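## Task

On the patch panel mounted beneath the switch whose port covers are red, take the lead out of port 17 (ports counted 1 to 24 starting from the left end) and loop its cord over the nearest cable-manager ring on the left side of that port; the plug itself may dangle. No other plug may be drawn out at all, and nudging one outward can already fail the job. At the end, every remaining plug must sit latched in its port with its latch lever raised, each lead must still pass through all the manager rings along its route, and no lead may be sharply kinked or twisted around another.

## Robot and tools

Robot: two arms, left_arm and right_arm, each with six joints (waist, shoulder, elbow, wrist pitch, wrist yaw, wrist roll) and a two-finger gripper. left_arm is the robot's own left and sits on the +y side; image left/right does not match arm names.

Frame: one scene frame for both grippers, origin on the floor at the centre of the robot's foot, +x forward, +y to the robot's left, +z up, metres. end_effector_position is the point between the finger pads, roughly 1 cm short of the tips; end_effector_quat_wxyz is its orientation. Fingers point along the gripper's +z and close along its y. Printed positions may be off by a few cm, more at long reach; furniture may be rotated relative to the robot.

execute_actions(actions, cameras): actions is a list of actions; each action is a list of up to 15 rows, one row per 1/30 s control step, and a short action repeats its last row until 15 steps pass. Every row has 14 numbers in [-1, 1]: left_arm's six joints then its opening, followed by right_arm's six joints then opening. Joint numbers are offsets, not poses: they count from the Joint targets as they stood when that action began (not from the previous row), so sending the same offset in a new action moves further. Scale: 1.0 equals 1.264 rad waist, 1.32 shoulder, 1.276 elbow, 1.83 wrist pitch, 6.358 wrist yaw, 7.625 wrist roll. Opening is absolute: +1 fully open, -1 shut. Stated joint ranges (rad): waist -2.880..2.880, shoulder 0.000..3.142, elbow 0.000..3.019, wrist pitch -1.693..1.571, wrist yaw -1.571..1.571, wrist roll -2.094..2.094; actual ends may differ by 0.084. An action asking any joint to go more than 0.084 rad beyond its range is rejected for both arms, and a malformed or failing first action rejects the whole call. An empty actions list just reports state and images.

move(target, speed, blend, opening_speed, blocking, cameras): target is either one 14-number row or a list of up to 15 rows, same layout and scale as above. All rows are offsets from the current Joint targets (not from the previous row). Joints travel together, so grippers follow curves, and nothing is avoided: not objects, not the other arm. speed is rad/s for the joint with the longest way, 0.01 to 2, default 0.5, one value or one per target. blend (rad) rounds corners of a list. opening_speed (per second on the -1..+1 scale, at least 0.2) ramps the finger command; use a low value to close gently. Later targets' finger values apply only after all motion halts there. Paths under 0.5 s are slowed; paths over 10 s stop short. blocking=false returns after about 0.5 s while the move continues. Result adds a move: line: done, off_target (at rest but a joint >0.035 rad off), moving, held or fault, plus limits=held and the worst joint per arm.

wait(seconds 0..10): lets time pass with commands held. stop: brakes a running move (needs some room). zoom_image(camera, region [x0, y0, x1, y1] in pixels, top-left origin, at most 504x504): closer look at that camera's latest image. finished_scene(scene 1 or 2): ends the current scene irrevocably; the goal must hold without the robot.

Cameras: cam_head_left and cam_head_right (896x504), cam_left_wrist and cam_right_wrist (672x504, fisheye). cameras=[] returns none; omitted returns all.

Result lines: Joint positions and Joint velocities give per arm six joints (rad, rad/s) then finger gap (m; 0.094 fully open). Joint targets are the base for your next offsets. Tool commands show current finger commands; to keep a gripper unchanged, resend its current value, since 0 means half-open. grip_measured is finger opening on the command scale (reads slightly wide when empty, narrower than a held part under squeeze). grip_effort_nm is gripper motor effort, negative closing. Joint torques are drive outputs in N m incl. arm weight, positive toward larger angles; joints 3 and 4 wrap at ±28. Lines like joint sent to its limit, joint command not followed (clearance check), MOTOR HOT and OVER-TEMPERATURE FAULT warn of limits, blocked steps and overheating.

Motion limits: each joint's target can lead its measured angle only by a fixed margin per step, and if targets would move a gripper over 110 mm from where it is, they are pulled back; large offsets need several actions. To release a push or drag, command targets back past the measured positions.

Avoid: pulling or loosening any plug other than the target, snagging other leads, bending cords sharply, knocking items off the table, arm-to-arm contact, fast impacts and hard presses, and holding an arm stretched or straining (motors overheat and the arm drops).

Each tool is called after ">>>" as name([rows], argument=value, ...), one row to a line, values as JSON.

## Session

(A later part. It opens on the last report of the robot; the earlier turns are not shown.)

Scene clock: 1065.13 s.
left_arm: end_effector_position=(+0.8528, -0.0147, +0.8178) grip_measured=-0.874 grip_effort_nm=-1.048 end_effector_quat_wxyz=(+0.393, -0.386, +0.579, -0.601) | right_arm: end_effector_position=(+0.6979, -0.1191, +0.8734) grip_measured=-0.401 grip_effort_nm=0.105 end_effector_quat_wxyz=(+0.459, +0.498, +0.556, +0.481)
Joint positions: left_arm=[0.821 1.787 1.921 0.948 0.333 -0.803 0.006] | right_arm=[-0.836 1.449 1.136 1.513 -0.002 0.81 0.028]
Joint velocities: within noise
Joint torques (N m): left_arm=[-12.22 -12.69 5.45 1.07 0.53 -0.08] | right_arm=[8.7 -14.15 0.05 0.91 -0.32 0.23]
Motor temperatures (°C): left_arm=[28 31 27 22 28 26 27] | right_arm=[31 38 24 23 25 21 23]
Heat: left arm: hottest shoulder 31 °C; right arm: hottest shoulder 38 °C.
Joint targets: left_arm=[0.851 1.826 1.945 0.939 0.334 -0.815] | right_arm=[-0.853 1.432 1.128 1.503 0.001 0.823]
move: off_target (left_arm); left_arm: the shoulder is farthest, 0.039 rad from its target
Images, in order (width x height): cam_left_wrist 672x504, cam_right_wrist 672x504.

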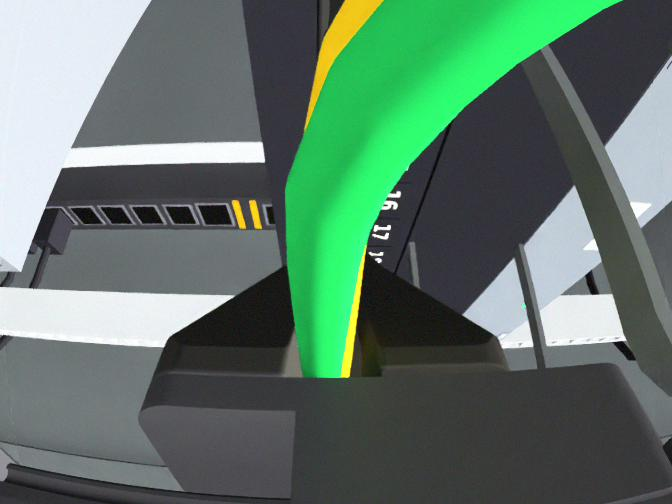

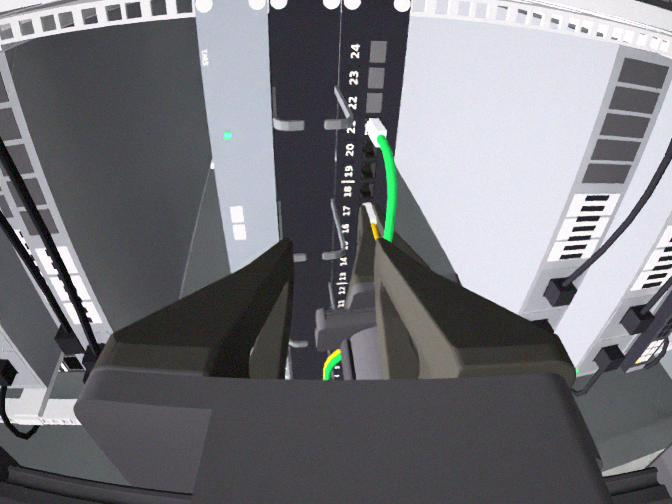

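>>> move(target=[0,-0.02,-0.018,0.008,0,0,-0.95, 0,0,0,0,0,0,-0.4], speed=0.1, cameras=[])

Scene clock: 1107.77 s.
left_arm: end_effector_position=(+0.8528, -0.0147, +0.8178) grip_measured=-0.874 grip_effort_nm=-1.057 end_effector_quat_wxyz=(+0.393, -0.386, +0.579, -0.601) | right_arm: end_effector_position=(+0.6979, -0.1191, +0.8734) grip_measured=-0.401 grip_effort_nm=0.105 end_effector_quat_wxyz=(+0.459, +0.498, +0.556, +0.481)
Joint positions: left_arm=[0.821 1.787 1.921 0.948 0.333 -0.803 0.006] | right_arm=[-0.836 1.449 1.136 1.513 -0.002 0.81 0.028]
Joint velocities: within noise
Joint torques (N m): left_arm=[-12.28 -14.68 3.73 1.61 0.53 -0.08] | right_arm=[8.23 -14.15 0.03 0.85 -0.34 0.23]
Motor temperatures (°C): left_arm=[29 32 27 22 28 26 29] | right_arm=[31 38 24 23 25 21 23]
Heat: left arm: hottest shoulder 32 °C; right arm: hottest shoulder 38 °C.
Joint targets: left_arm=[0.851 1.799 1.922 0.954 0.334 -0.815] | right_arm=[-0.853 1.432 1.128 1.503 0.001 0.823]
move: done
No camera images: "cameras" was empty.

>>> move(target=[0,-0.0231,-0.0434,0.0207,0,0,-0.95, 0,0,0,0,0,0,-0.4], speed=0.05, cameras=["cam_right_wrist"])

>>> zoom_image(camera="cam_right_wrist", region=[330, 180, 410, 280])

Scene clock: 1116.13 s.
left_arm: end_effector_position=(+0.8384, -0.0181, +0.8142) grip_measured=-0.874 grip_effort_nm=-1.062 end_effector_quat_wxyz=(+0.390, -0.387, +0.581, -0.601) | right_arm: end_effector_position=(+0.6979, -0.1191, +0.8734) grip_measured=-0.401 grip_effort_nm=0.105 end_effector_quat_wxyz=(+0.459, +0.498, +0.556, +0.481)
Joint positions: left_arm=[0.821 1.781 1.875 0.98 0.332 -0.803 0.006] | right_arm=[-0.836 1.449 1.136 1.513 -0.002 0.81 0.028]
Joint velocities: within noise
Joint torques (N m): left_arm=[-12.22 -16.21 2.78 1.89 0.57 -0.08] | right_arm=[8.41 -14.1 0.1 0.98 -0.32 0.23]
Motor temperatures (°C): left_arm=[29 33 27 22 28 26 29] | right_arm=[31 38 24 23 25 21 23]
Heat: left arm: hottest shoulder 33 °C; right arm: hottest shoulder 38 °C.
Joint targets: left_arm=[0.851 1.769 1.866 0.992 0.334 -0.815] | right_arm=[-0.853 1.432 1.128 1.503 0.001 0.823]
move: done
Images, in order (width x height): cam_right_wrist 672x504.

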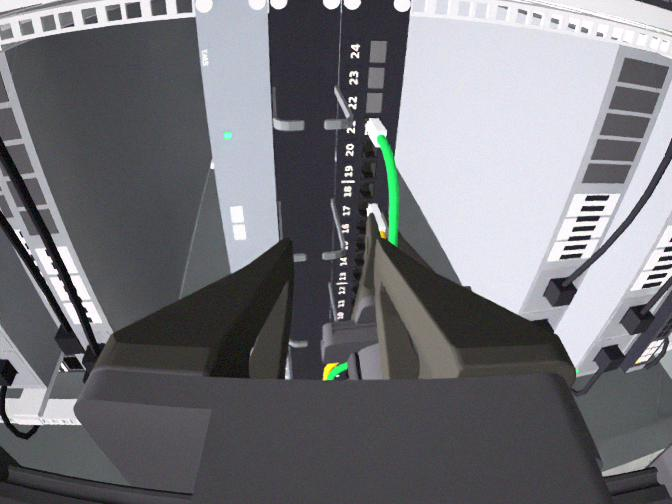

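Scaled by 5.040 from the camera's 672x504 image, which has a finer 960x720 frame.

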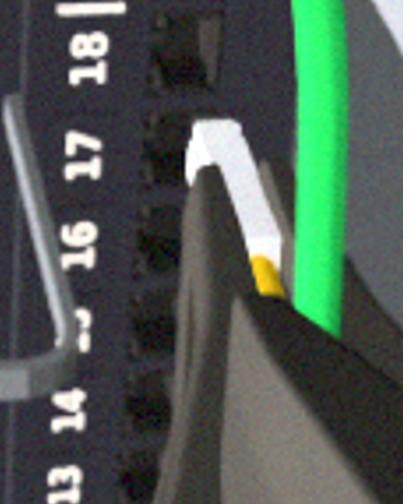

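>>> move(target=[0,-0.024,-0.0618,0.0258,0,0,-0.95, 0,0,0,0,0,0,-0.4], speed=0.1)

>>> zoom_image(camera="cam_right_wrist", region=[310, 160, 450, 300])

>>> zoom_image(camera="cam_head_right", region=[340, 220, 540, 320])

Scene clock: 1138.63 s.
left_arm: end_effector_position=(+0.8226, -0.0152, +0.8177) grip_measured=-0.874 grip_effort_nm=-1.062 end_effector_quat_wxyz=(+0.389, -0.387, +0.582, -0.601) | right_arm: end_effector_position=(+0.6979, -0.1191, +0.8734) grip_measured=-0.401 grip_effort_nm=0.105 end_effector_quat_wxyz=(+0.459, +0.498, +0.556, +0.481)
Joint positions: left_arm=[0.821 1.753 1.801 1.024 0.332 -0.803 0.006] | right_arm=[-0.836 1.449 1.136 1.513 -0.002 0.81 0.028]
Joint velocities: within noise
Joint torques (N m): left_arm=[-12.1 -15.91 2.13 2 0.57 -0.08] | right_arm=[8.23 -14.15 0.14 0.95 -0.32 0.21]
Motor temperatures (°C): left_arm=[29 32 26 22 28 26 30] | right_arm=[30 38 24 23 25 21 23]
Heat: left arm: hottest shoulder 32 °C; right arm: hottest shoulder 38 °C.
Joint targets: left_arm=[0.851 1.737 1.788 1.039 0.334 -0.815] | right_arm=[-0.853 1.432 1.128 1.503 0.001 0.823]
move: done

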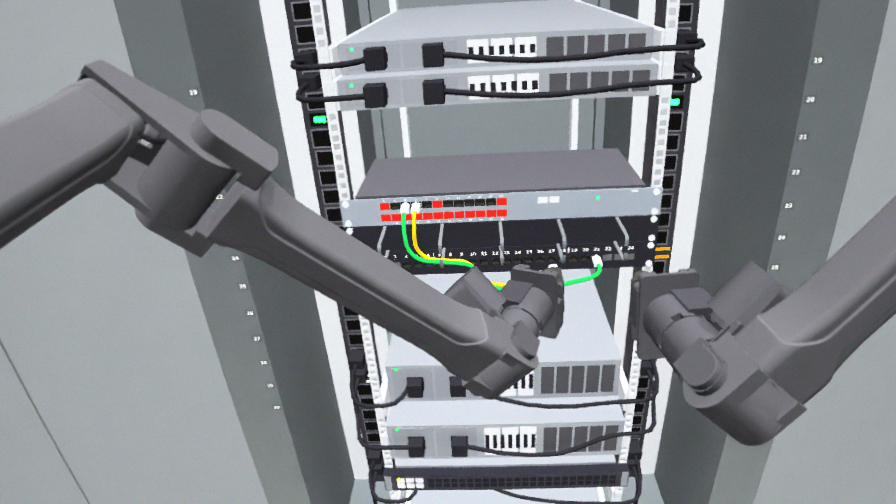

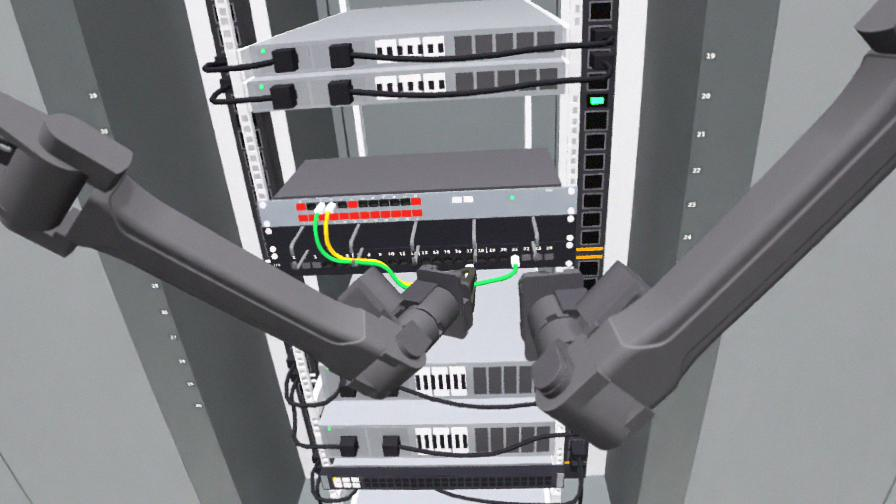

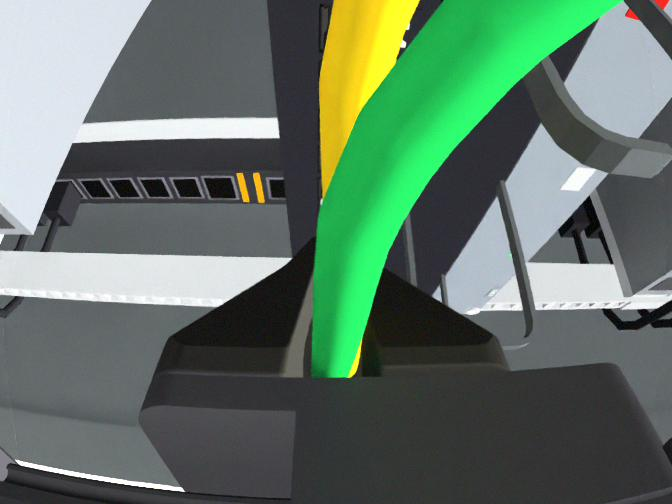

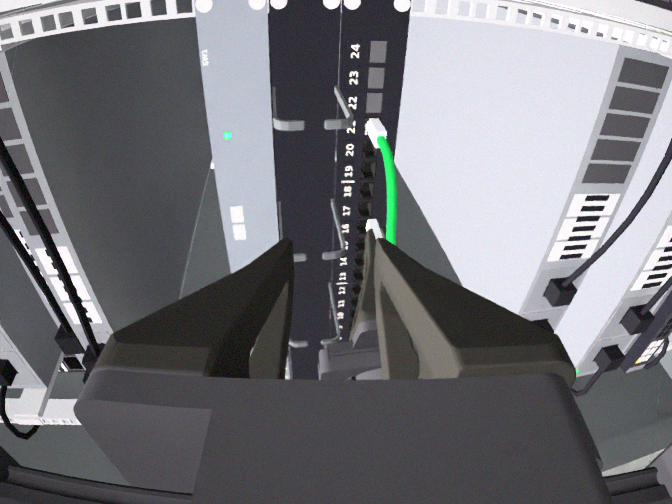

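Scaled by 3.600 from the camera's 672x504 image, which has a finer 960x720 frame.

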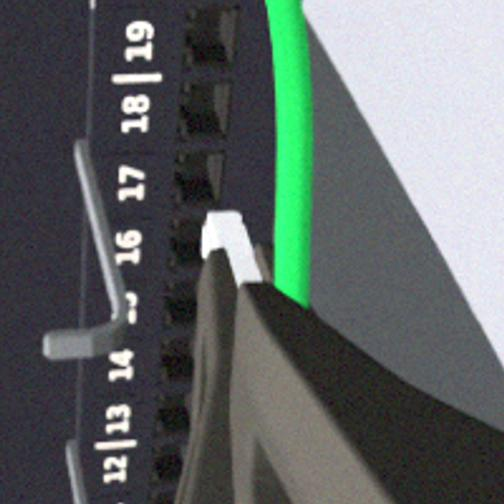

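Scaled by 2.520 from the camera's 896x504 image, which has a finer 1280x720 frame.

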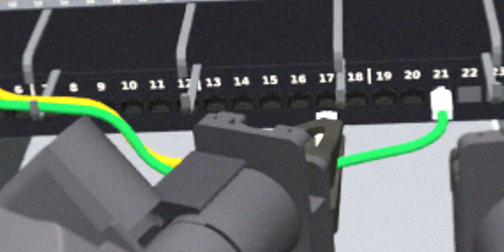

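>>> move(target=[0,0,0,0,0,0,-0.5, 0,0,0,0,0,0,-0.4], opening_speed=0.2)

>>> zoom_image(camera="cam_right_wrist", region=[310, 160, 450, 300])

>>> zoom_image(camera="cam_head_right", region=[340, 220, 540, 320])

Scene clock: 1150.67 s.
left_arm: end_effector_position=(+0.8205, -0.0159, +0.8170) grip_measured=-0.502 grip_effort_nm=0.061 end_effector_quat_wxyz=(+0.387, -0.387, +0.582, -0.601) | right_arm: end_effector_position=(+0.6979, -0.1191, +0.8734) grip_measured=-0.401 grip_effort_nm=0.105 end_effector_quat_wxyz=(+0.459, +0.498, +0.556, +0.481)
Joint positions: left_arm=[0.821 1.753 1.795 1.026 0.332 -0.803 0.023] | right_arm=[-0.836 1.449 1.136 1.513 -0.002 0.81 0.028]
Joint velocities: within noise
Joint torques (N m): left_arm=[-11.93 -15.91 2.56 1.91 0.56 -0.08] | right_arm=[8.18 -13.98 0.01 0.88 -0.32 0.22]
Motor temperatures (°C): left_arm=[29 33 26 22 28 26 30] | right_arm=[30 38 24 23 25 21 23]
Heat: left arm: hottest shoulder 33 °C; right arm: hottest shoulder 38 °C.
Joint targets: left_arm=[0.851 1.737 1.788 1.039 0.334 -0.815] | right_arm=[-0.853 1.432 1.128 1.503 0.001 0.823]
move: done

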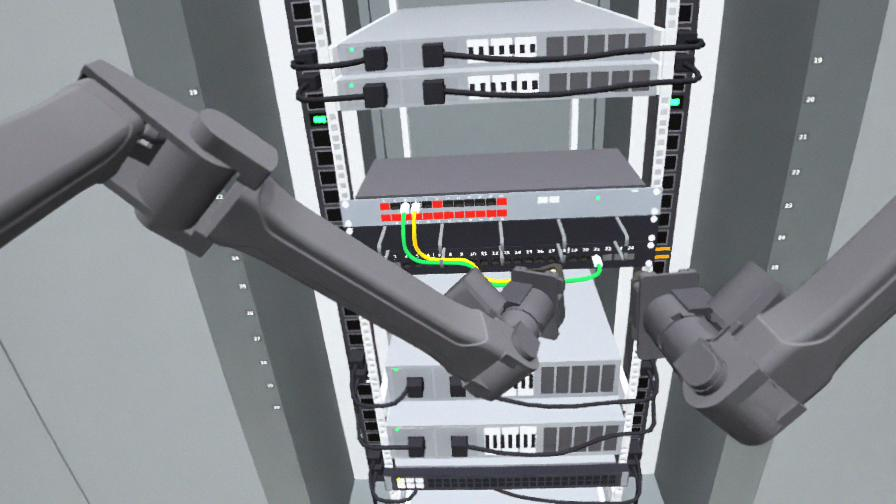

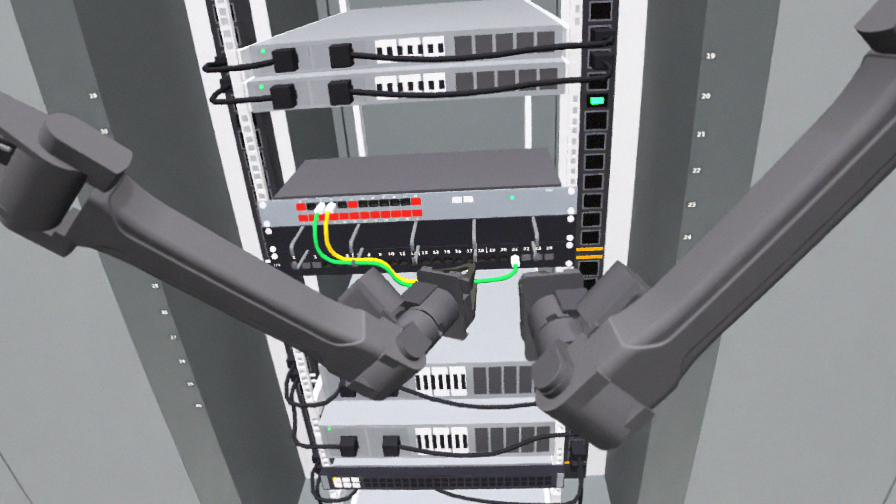

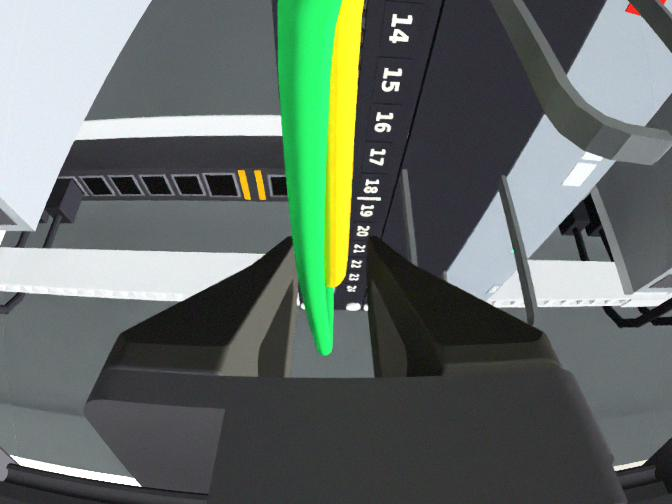

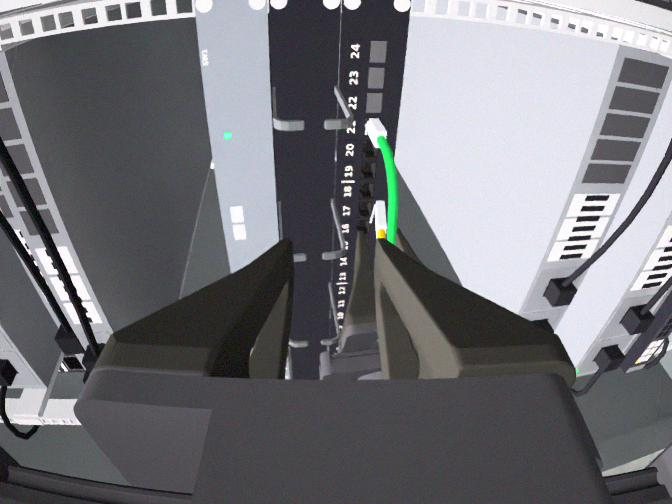

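Scaled by 3.600 from the camera's 672x504 image, which has a finer 960x720 frame.

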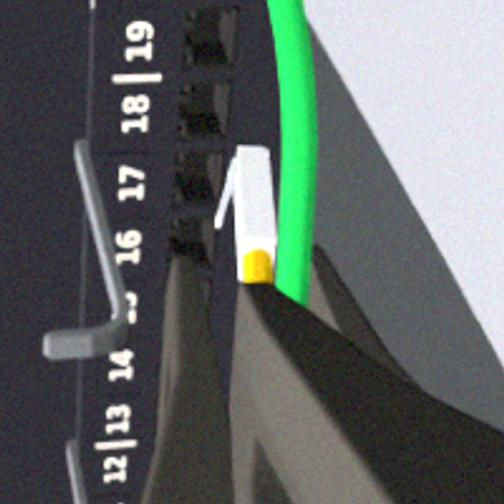

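Scaled by 2.520 from the camera's 896x504 image, which has a finer 1280x720 frame.

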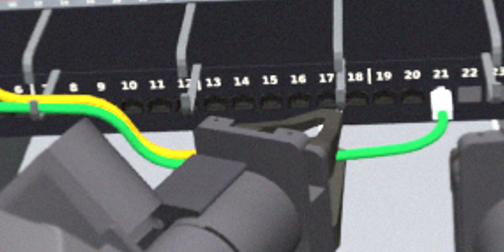

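>>> move(target=[0,0,-0.2124,0.1874,-0.01,0,-0.45, 0,0,0,0,0,0,-0.4], speed=0.25)

>>> zoom_image(camera="cam_right_wrist", region=[310, 120, 450, 300])

>>> zoom_image(camera="cam_head_right", region=[340, 220, 540, 320])

>>> zoom_image(camera="cam_head_left", region=[420, 220, 620, 320])

Scene clock: 1162.57 s.
left_arm: end_effector_position=(+0.7256, -0.0083, +0.8136) grip_measured=-0.452 grip_effort_nm=0.056 end_effector_quat_wxyz=(+0.421, -0.405, +0.566, -0.582) | right_arm: end_effector_position=(+0.6979, -0.1191, +0.8734) grip_measured=-0.401 grip_effort_nm=0.110 end_effector_quat_wxyz=(+0.459, +0.498, +0.556, +0.481)
Joint positions: left_arm=[0.821 1.751 1.523 1.368 0.275 -0.803 0.026] | right_arm=[-0.836 1.449 1.136 1.513 -0.002 0.81 0.028]
Joint velocities: within noise
Joint torques (N m): left_arm=[-11.63 -13.8 0.88 1.95 0.32 -0.09] | right_arm=[8.35 -14.33 0.03 0.92 -0.34 0.24]
Motor temperatures (°C): left_arm=[29 33 26 22 28 26 29] | right_arm=[30 38 24 23 25 21 23]
Heat: left arm: hottest shoulder 33 °C; right arm: hottest shoulder 38 °C.
Joint targets: left_arm=[0.851 1.737 1.517 1.382 0.270 -0.815] | right_arm=[-0.853 1.432 1.128 1.503 0.001 0.823]
move: done

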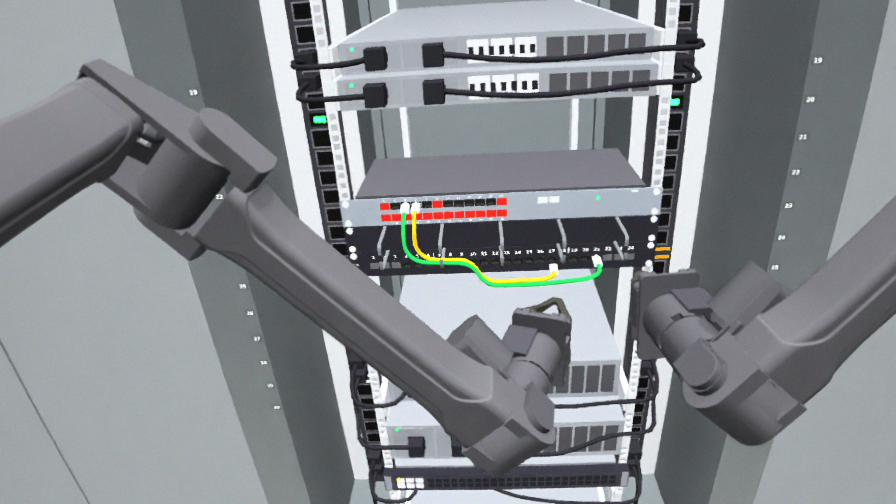

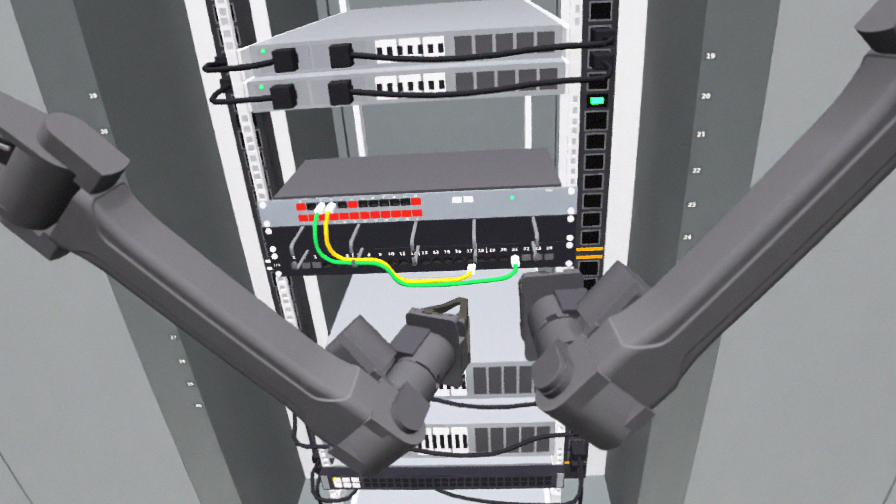

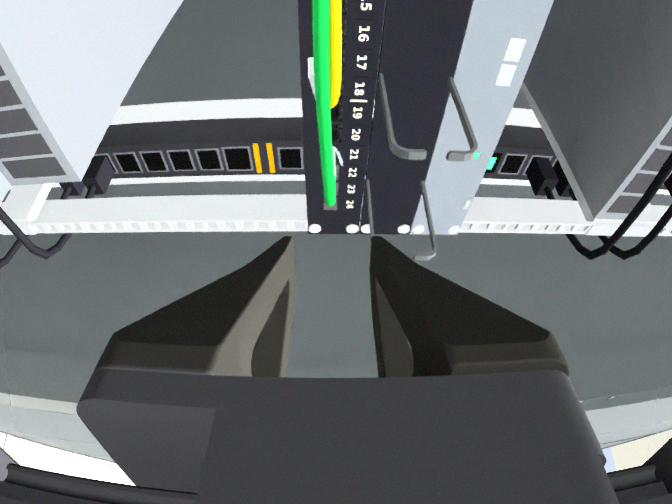

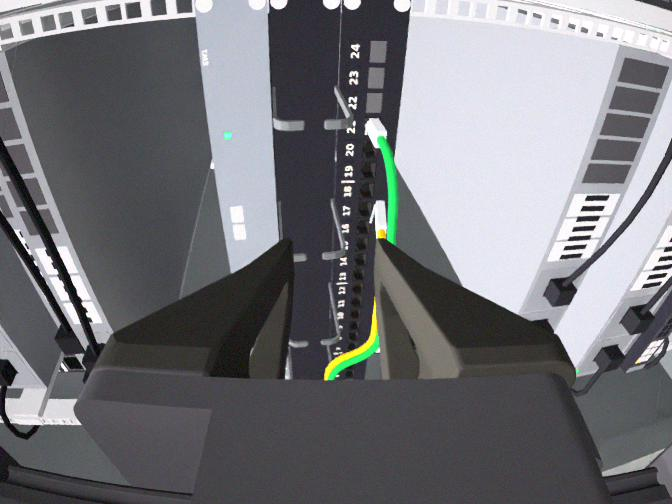

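Scaled by 2.800 from the camera's 672x504 image, which has a finer 960x720 frame.

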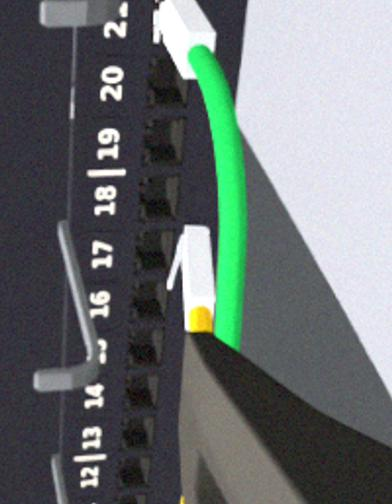

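Scaled by 2.520 from the camera's 896x504 image, which has a finer 1280x720 frame.

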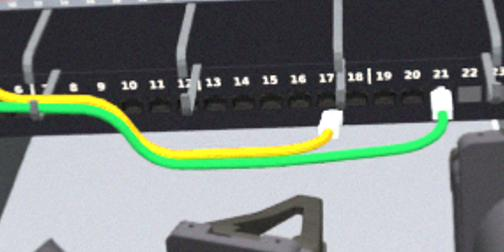

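Scaled by 2.520 from the camera's 896x504 image, which has a finer 1280x720 frame.

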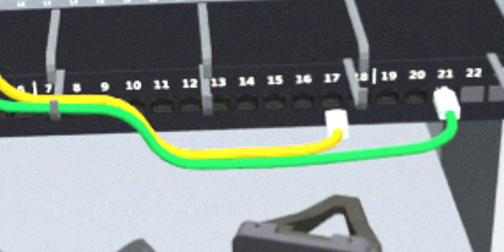

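>>> zoom_image(camera="cam_left_wrist", region=[260, 0, 420, 160])

Scaled by 3.150 from the camera's 672x504 image, which has a finer 960x720 frame.

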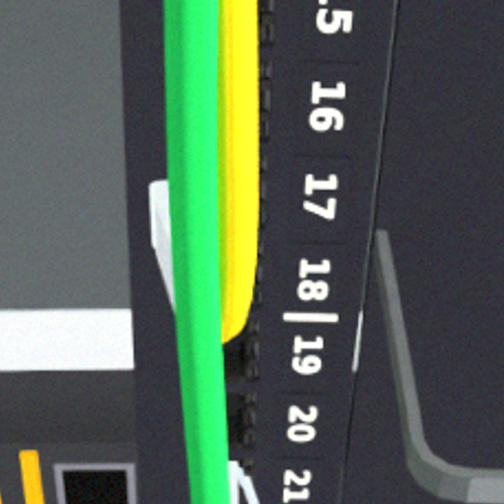

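>>> zoom_image(camera="cam_head_right", region=[445, 245, 505, 290])

>>> zoom_image(camera="cam_head_left", region=[525, 245, 585, 290])

>>> zoom_image(camera="cam_right_wrist", region=[350, 180, 410, 250])

Scaled by 8.400 from the camera's 896x504 image, which has a finer 1280x720 frame.

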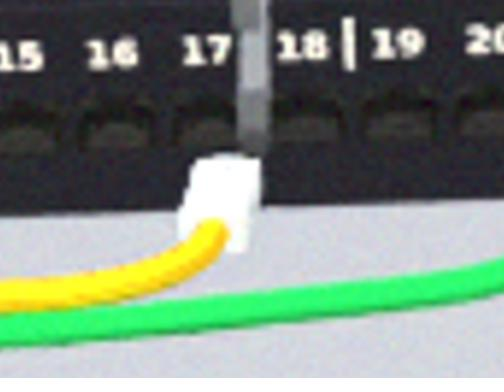

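Scaled by 8.400 from the camera's 896x504 image, which has a finer 1280x720 frame.

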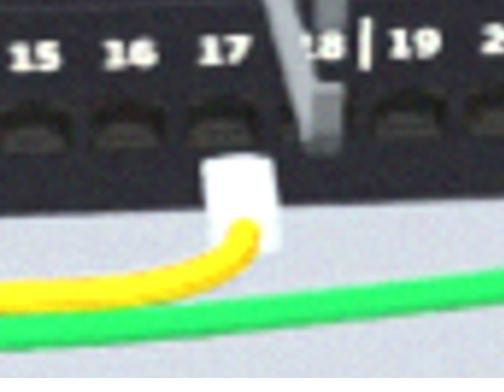

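Scaled by 7.200 from the camera's 672x504 image, which has a finer 960x720 frame.

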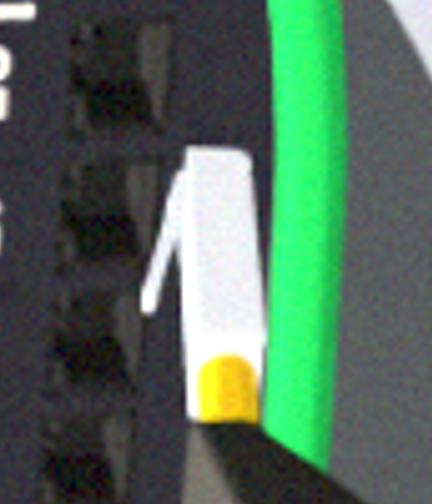

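>>> move(target=[0.0158,-0.1061,-0.156,-0.023,0.0146,0,-0.45, 0,0,0,0,0,0,-0.4], speed=0.4, cameras=[])

>>> move(target=[0,0,0,0,0,0,-0.45, -0.0989,0.1008,0.2132,-0.122,-0.0575,0.0142,-0.3], speed=0.3)

>>> zoom_image(camera="cam_right_wrist", region=[230, 0, 450, 250])

>>> zoom_image(camera="cam_left_wrist", region=[230, 0, 450, 250])

Scene clock: 1311.63 s.
left_arm: end_effector_position=(+0.6991, +0.0161, +0.8437) grip_measured=-0.452 grip_effort_nm=0.056 end_effector_quat_wxyz=(+0.388, -0.375, +0.587, -0.603) | right_arm: end_effector_position=(+0.6979, -0.1191, +0.8734) grip_measured=-0.401 grip_effort_nm=0.100 end_effector_quat_wxyz=(+0.459, +0.498, +0.556, +0.481)
Joint positions: left_arm=[0.842 1.607 1.324 1.349 0.36 -0.803 0.026] | right_arm=[-0.836 1.449 1.136 1.513 -0.002 0.81 0.028]
Joint velocities: within noise
Joint torques (N m): left_arm=[-9.76 -13.33 0.57 1.07 0.59 -0.08] | right_arm=[8.23 -14.1 0.09 0.94 -0.32 0.21]
Motor temperatures (°C): left_arm=[28 34 24 22 27 26 28] | right_arm=[30 38 24 23 25 21 23]
Heat: left arm: hottest shoulder 34 °C; right arm: hottest shoulder 38 °C.
Joint targets: left_arm=[0.872 1.597 1.317 1.340 0.363 -0.815] | right_arm=[-0.853 1.432 1.128 1.503 0.001 0.823]
move: done
No camera images: "cameras" was empty.

Scene clock: 1313.47 s.
left_arm: end_effector_position=(+0.6991, +0.0159, +0.8435) grip_measured=-0.452 grip_effort_nm=0.056 end_effector_quat_wxyz=(+0.388, -0.375, +0.588, -0.603) | right_arm: end_effector_position=(+0.7472, -0.0913, +0.8256) grip_measured=-0.301 grip_effort_nm=0.105 end_effector_quat_wxyz=(+0.403, +0.392, +0.584, +0.586)
Joint positions: left_arm=[0.842 1.607 1.324 1.348 0.36 -0.803 0.026] | right_arm=[-0.961 1.544 1.383 1.291 -0.361 0.917 0.033]
Joint velocities: within noise
Joint torques (N m): left_arm=[-9.88 -13.22 0.5 1.06 0.59 -0.07] | right_arm=[8.59 -13.68 3.14 1.06 -0.53 0.25]
Motor temperatures (°C): left_arm=[28 33 24 22 27 26 28] | right_arm=[30 38 24 23 25 21 23]
Heat: left arm: hottest shoulder 33 °C; right arm: hottest shoulder 38 °C.
Joint targets: left_arm=[0.872 1.597 1.317 1.340 0.363 -0.815] | right_arm=[-0.978 1.565 1.400 1.280 -0.365 0.931]
move: done

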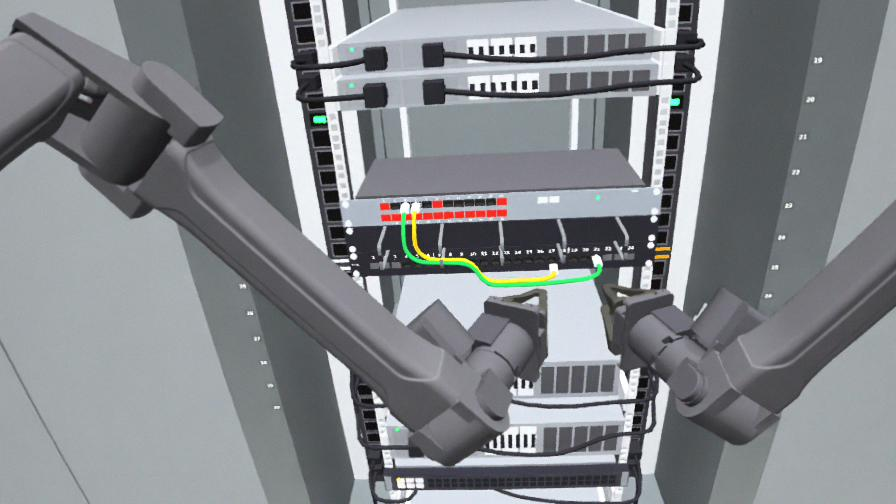

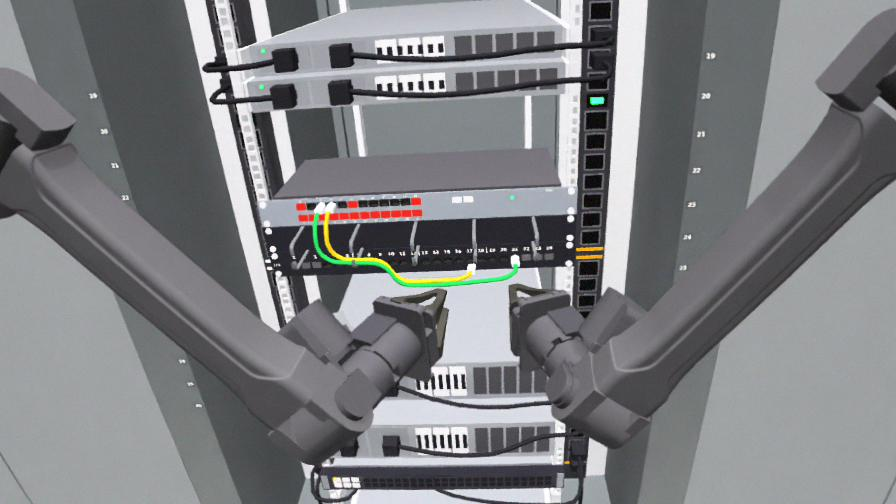

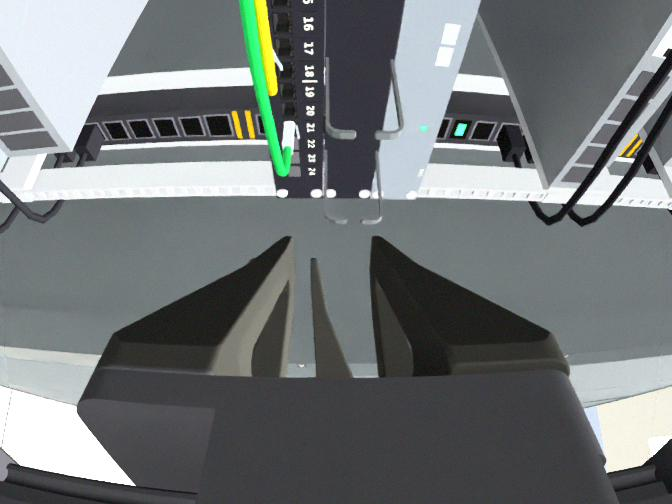

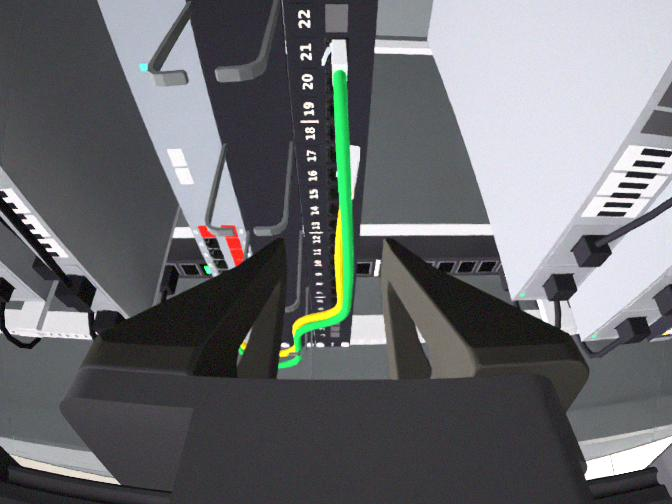

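Scaled by 2.016 from the camera's 672x504 image, which has a finer 960x720 frame.

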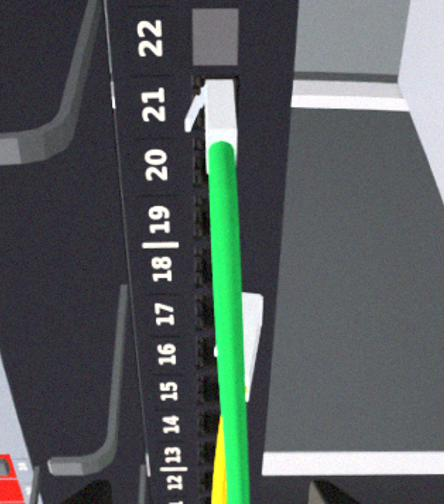

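Scaled by 2.016 from the camera's 672x504 image, which has a finer 960x720 frame.

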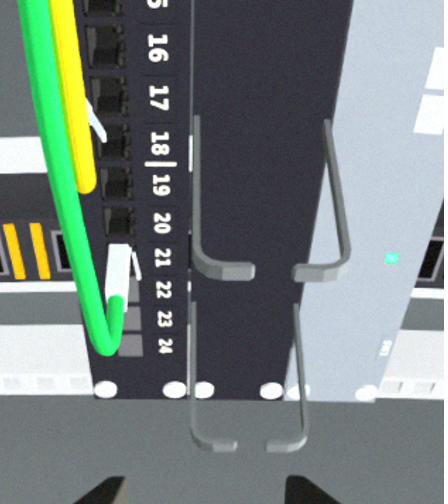

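>>> move([
  [0,0,0,0,0,0,-0.45, 0.028,0,0,0,0,0,-0.3],
  [0,0,0,0,0,0,-0.45, 0.0633,0.0409,0.1591,-0.0923,0.0028,-0.0034,-0.3],
], speed=0.2)

>>> zoom_image(camera="cam_right_wrist", region=[230, 50, 450, 300])

>>> zoom_image(camera="cam_left_wrist", region=[200, 0, 420, 250])

Scene clock: 1335.13 s.
left_arm: end_effector_position=(+0.6991, +0.0159, +0.8435) grip_measured=-0.452 grip_effort_nm=0.051 end_effector_quat_wxyz=(+0.387, -0.375, +0.588, -0.603) | right_arm: end_effector_position=(+0.8028, -0.0652, +0.8252) grip_measured=-0.301 grip_effort_nm=0.105 end_effector_quat_wxyz=(+0.386, +0.403, +0.577, +0.597)
Joint positions: left_arm=[0.842 1.607 1.324 1.348 0.36 -0.803 0.026] | right_arm=[-0.918 1.596 1.58 1.122 -0.35 0.918 0.033]
Joint velocities: within noise
Joint torques (N m): left_arm=[-9.93 -13.45 0.51 1.06 0.59 -0.08] | right_arm=[12.28 -14.33 4.7 0.99 -0.32 -0.03]
Motor temperatures (°C): left_arm=[28 33 24 22 27 26 27] | right_arm=[30 38 24 23 25 21 23]
Heat: left arm: hottest shoulder 33 °C; right arm: hottest shoulder 38 °C.
Joint targets: left_arm=[0.872 1.597 1.317 1.340 0.363 -0.815] | right_arm=[-0.897 1.619 1.603 1.112 -0.347 0.906]
move: done

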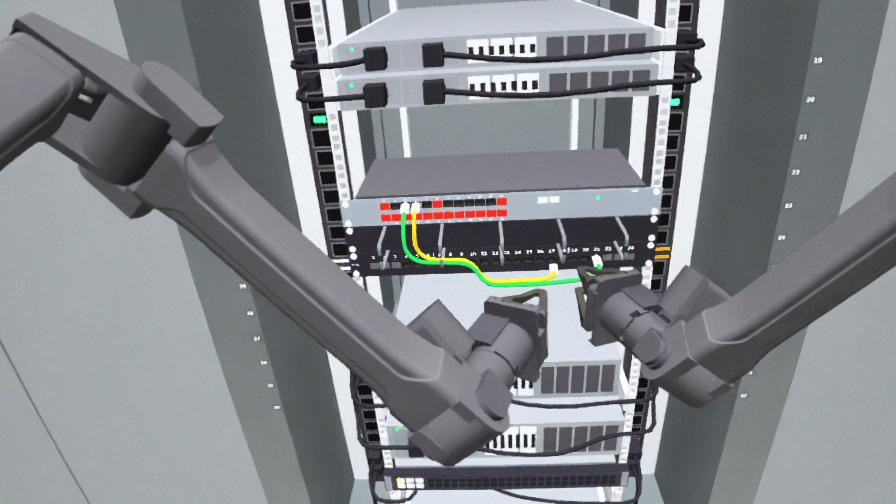

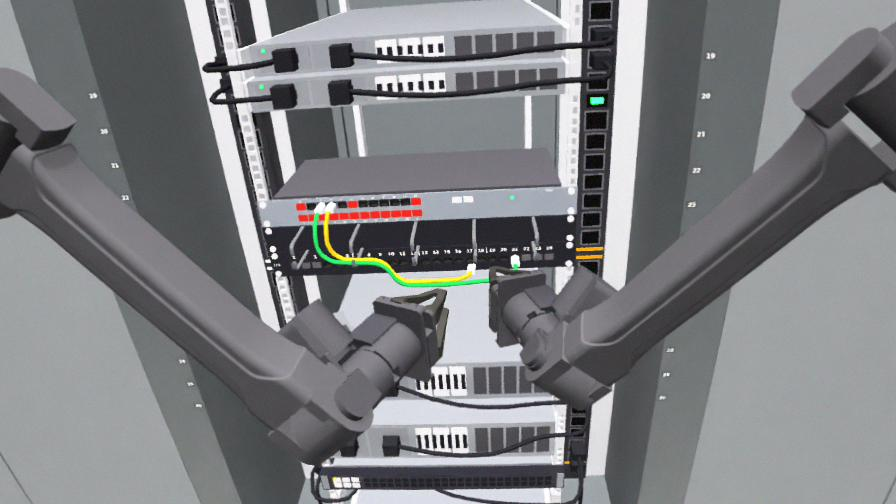

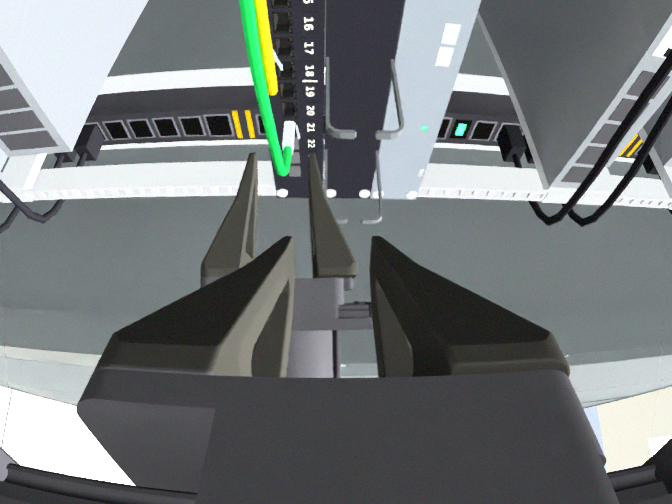

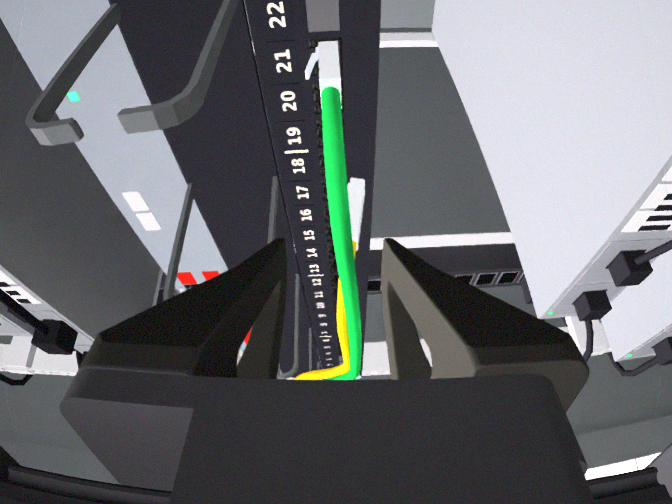

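Scaled by 2.016 from the camera's 672x504 image, which has a finer 960x720 frame.

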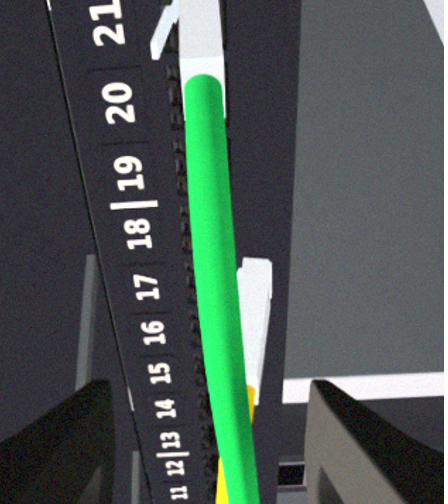

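Scaled by 2.016 from the camera's 672x504 image, which has a finer 960x720 frame.

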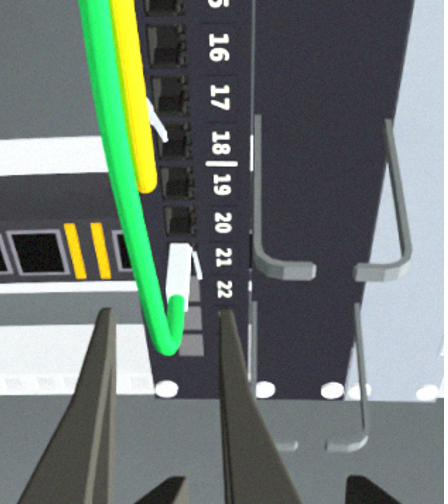

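>>> move(target=[0,0,0,0,0,0,-0.45, 0,0,0,0,0,0,-0.93], opening_speed=0.4)

>>> zoom_image(camera="cam_right_wrist", region=[230, 50, 450, 300])

>>> zoom_image(camera="cam_left_wrist", region=[200, 0, 420, 250])

Scene clock: 1345.93 s.
left_arm: end_effector_position=(+0.6991, +0.0159, +0.8435) grip_measured=-0.452 grip_effort_nm=0.056 end_effector_quat_wxyz=(+0.387, -0.375, +0.588, -0.603) | right_arm: end_effector_position=(+0.8022, -0.0646, +0.8241) grip_measured=-0.918 grip_effort_nm=-0.940 end_effector_quat_wxyz=(+0.385, +0.403, +0.578, +0.596)
Joint positions: left_arm=[0.842 1.607 1.324 1.348 0.36 -0.803 0.026] | right_arm=[-0.918 1.598 1.58 1.121 -0.349 0.918 0.004]
Joint velocities: within noise
Joint torques (N m): left_arm=[-9.93 -13.22 0.58 1.1 0.59 -0.07] | right_arm=[12.4 -14.62 4.66 1.01 -0.33 -0.03]
Motor temperatures (°C): left_arm=[28 32 24 22 27 26 27] | right_arm=[30 37 25 23 25 21 23]
Heat: left arm: hottest shoulder 32 °C; right arm: hottest shoulder 37 °C.
Joint targets: left_arm=[0.872 1.597 1.317 1.340 0.363 -0.815] | right_arm=[-0.897 1.619 1.603 1.111 -0.347 0.906]
move: done

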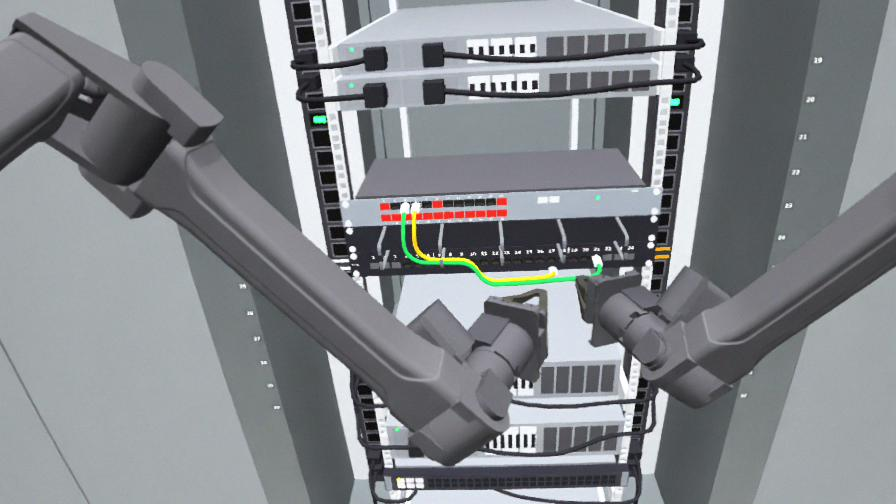

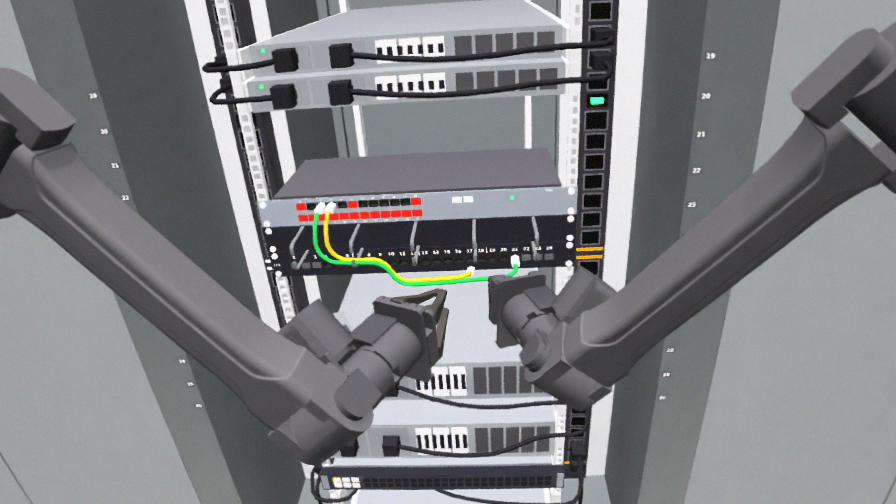

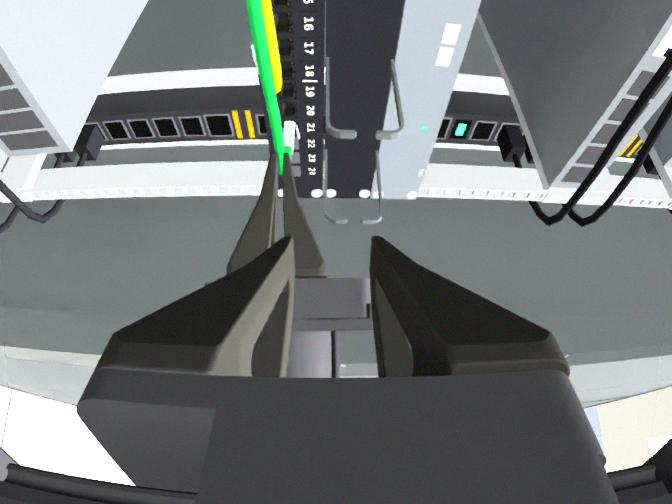

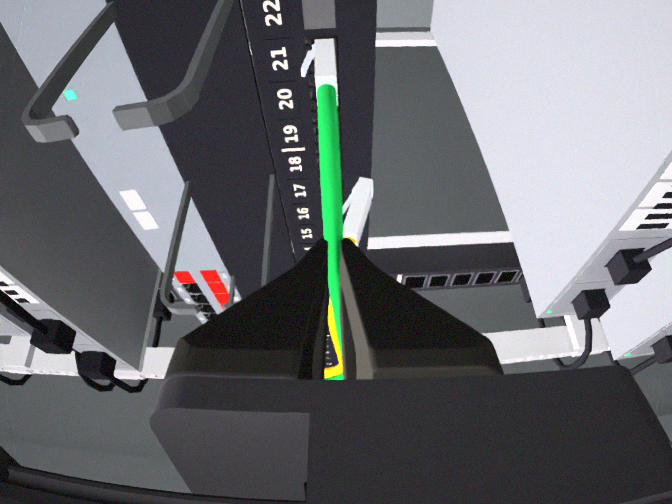

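Scaled by 2.016 from the camera's 672x504 image, which has a finer 960x720 frame.

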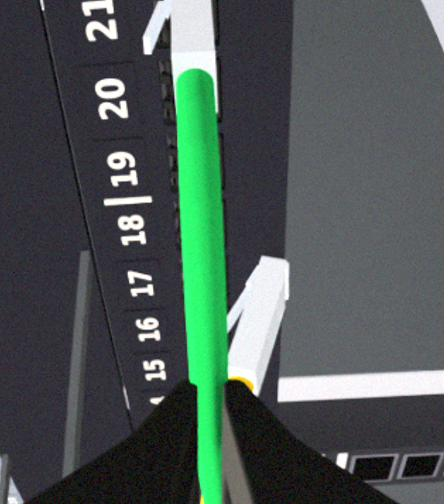

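Scaled by 2.016 from the camera's 672x504 image, which has a finer 960x720 frame.

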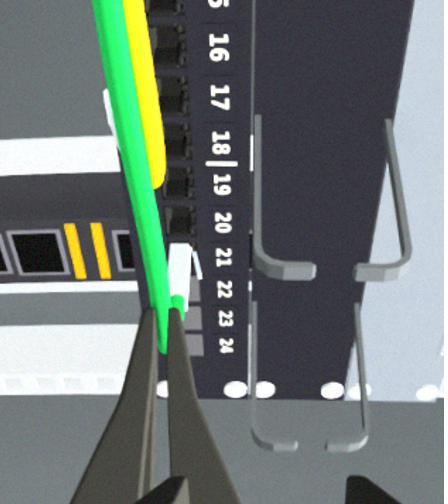

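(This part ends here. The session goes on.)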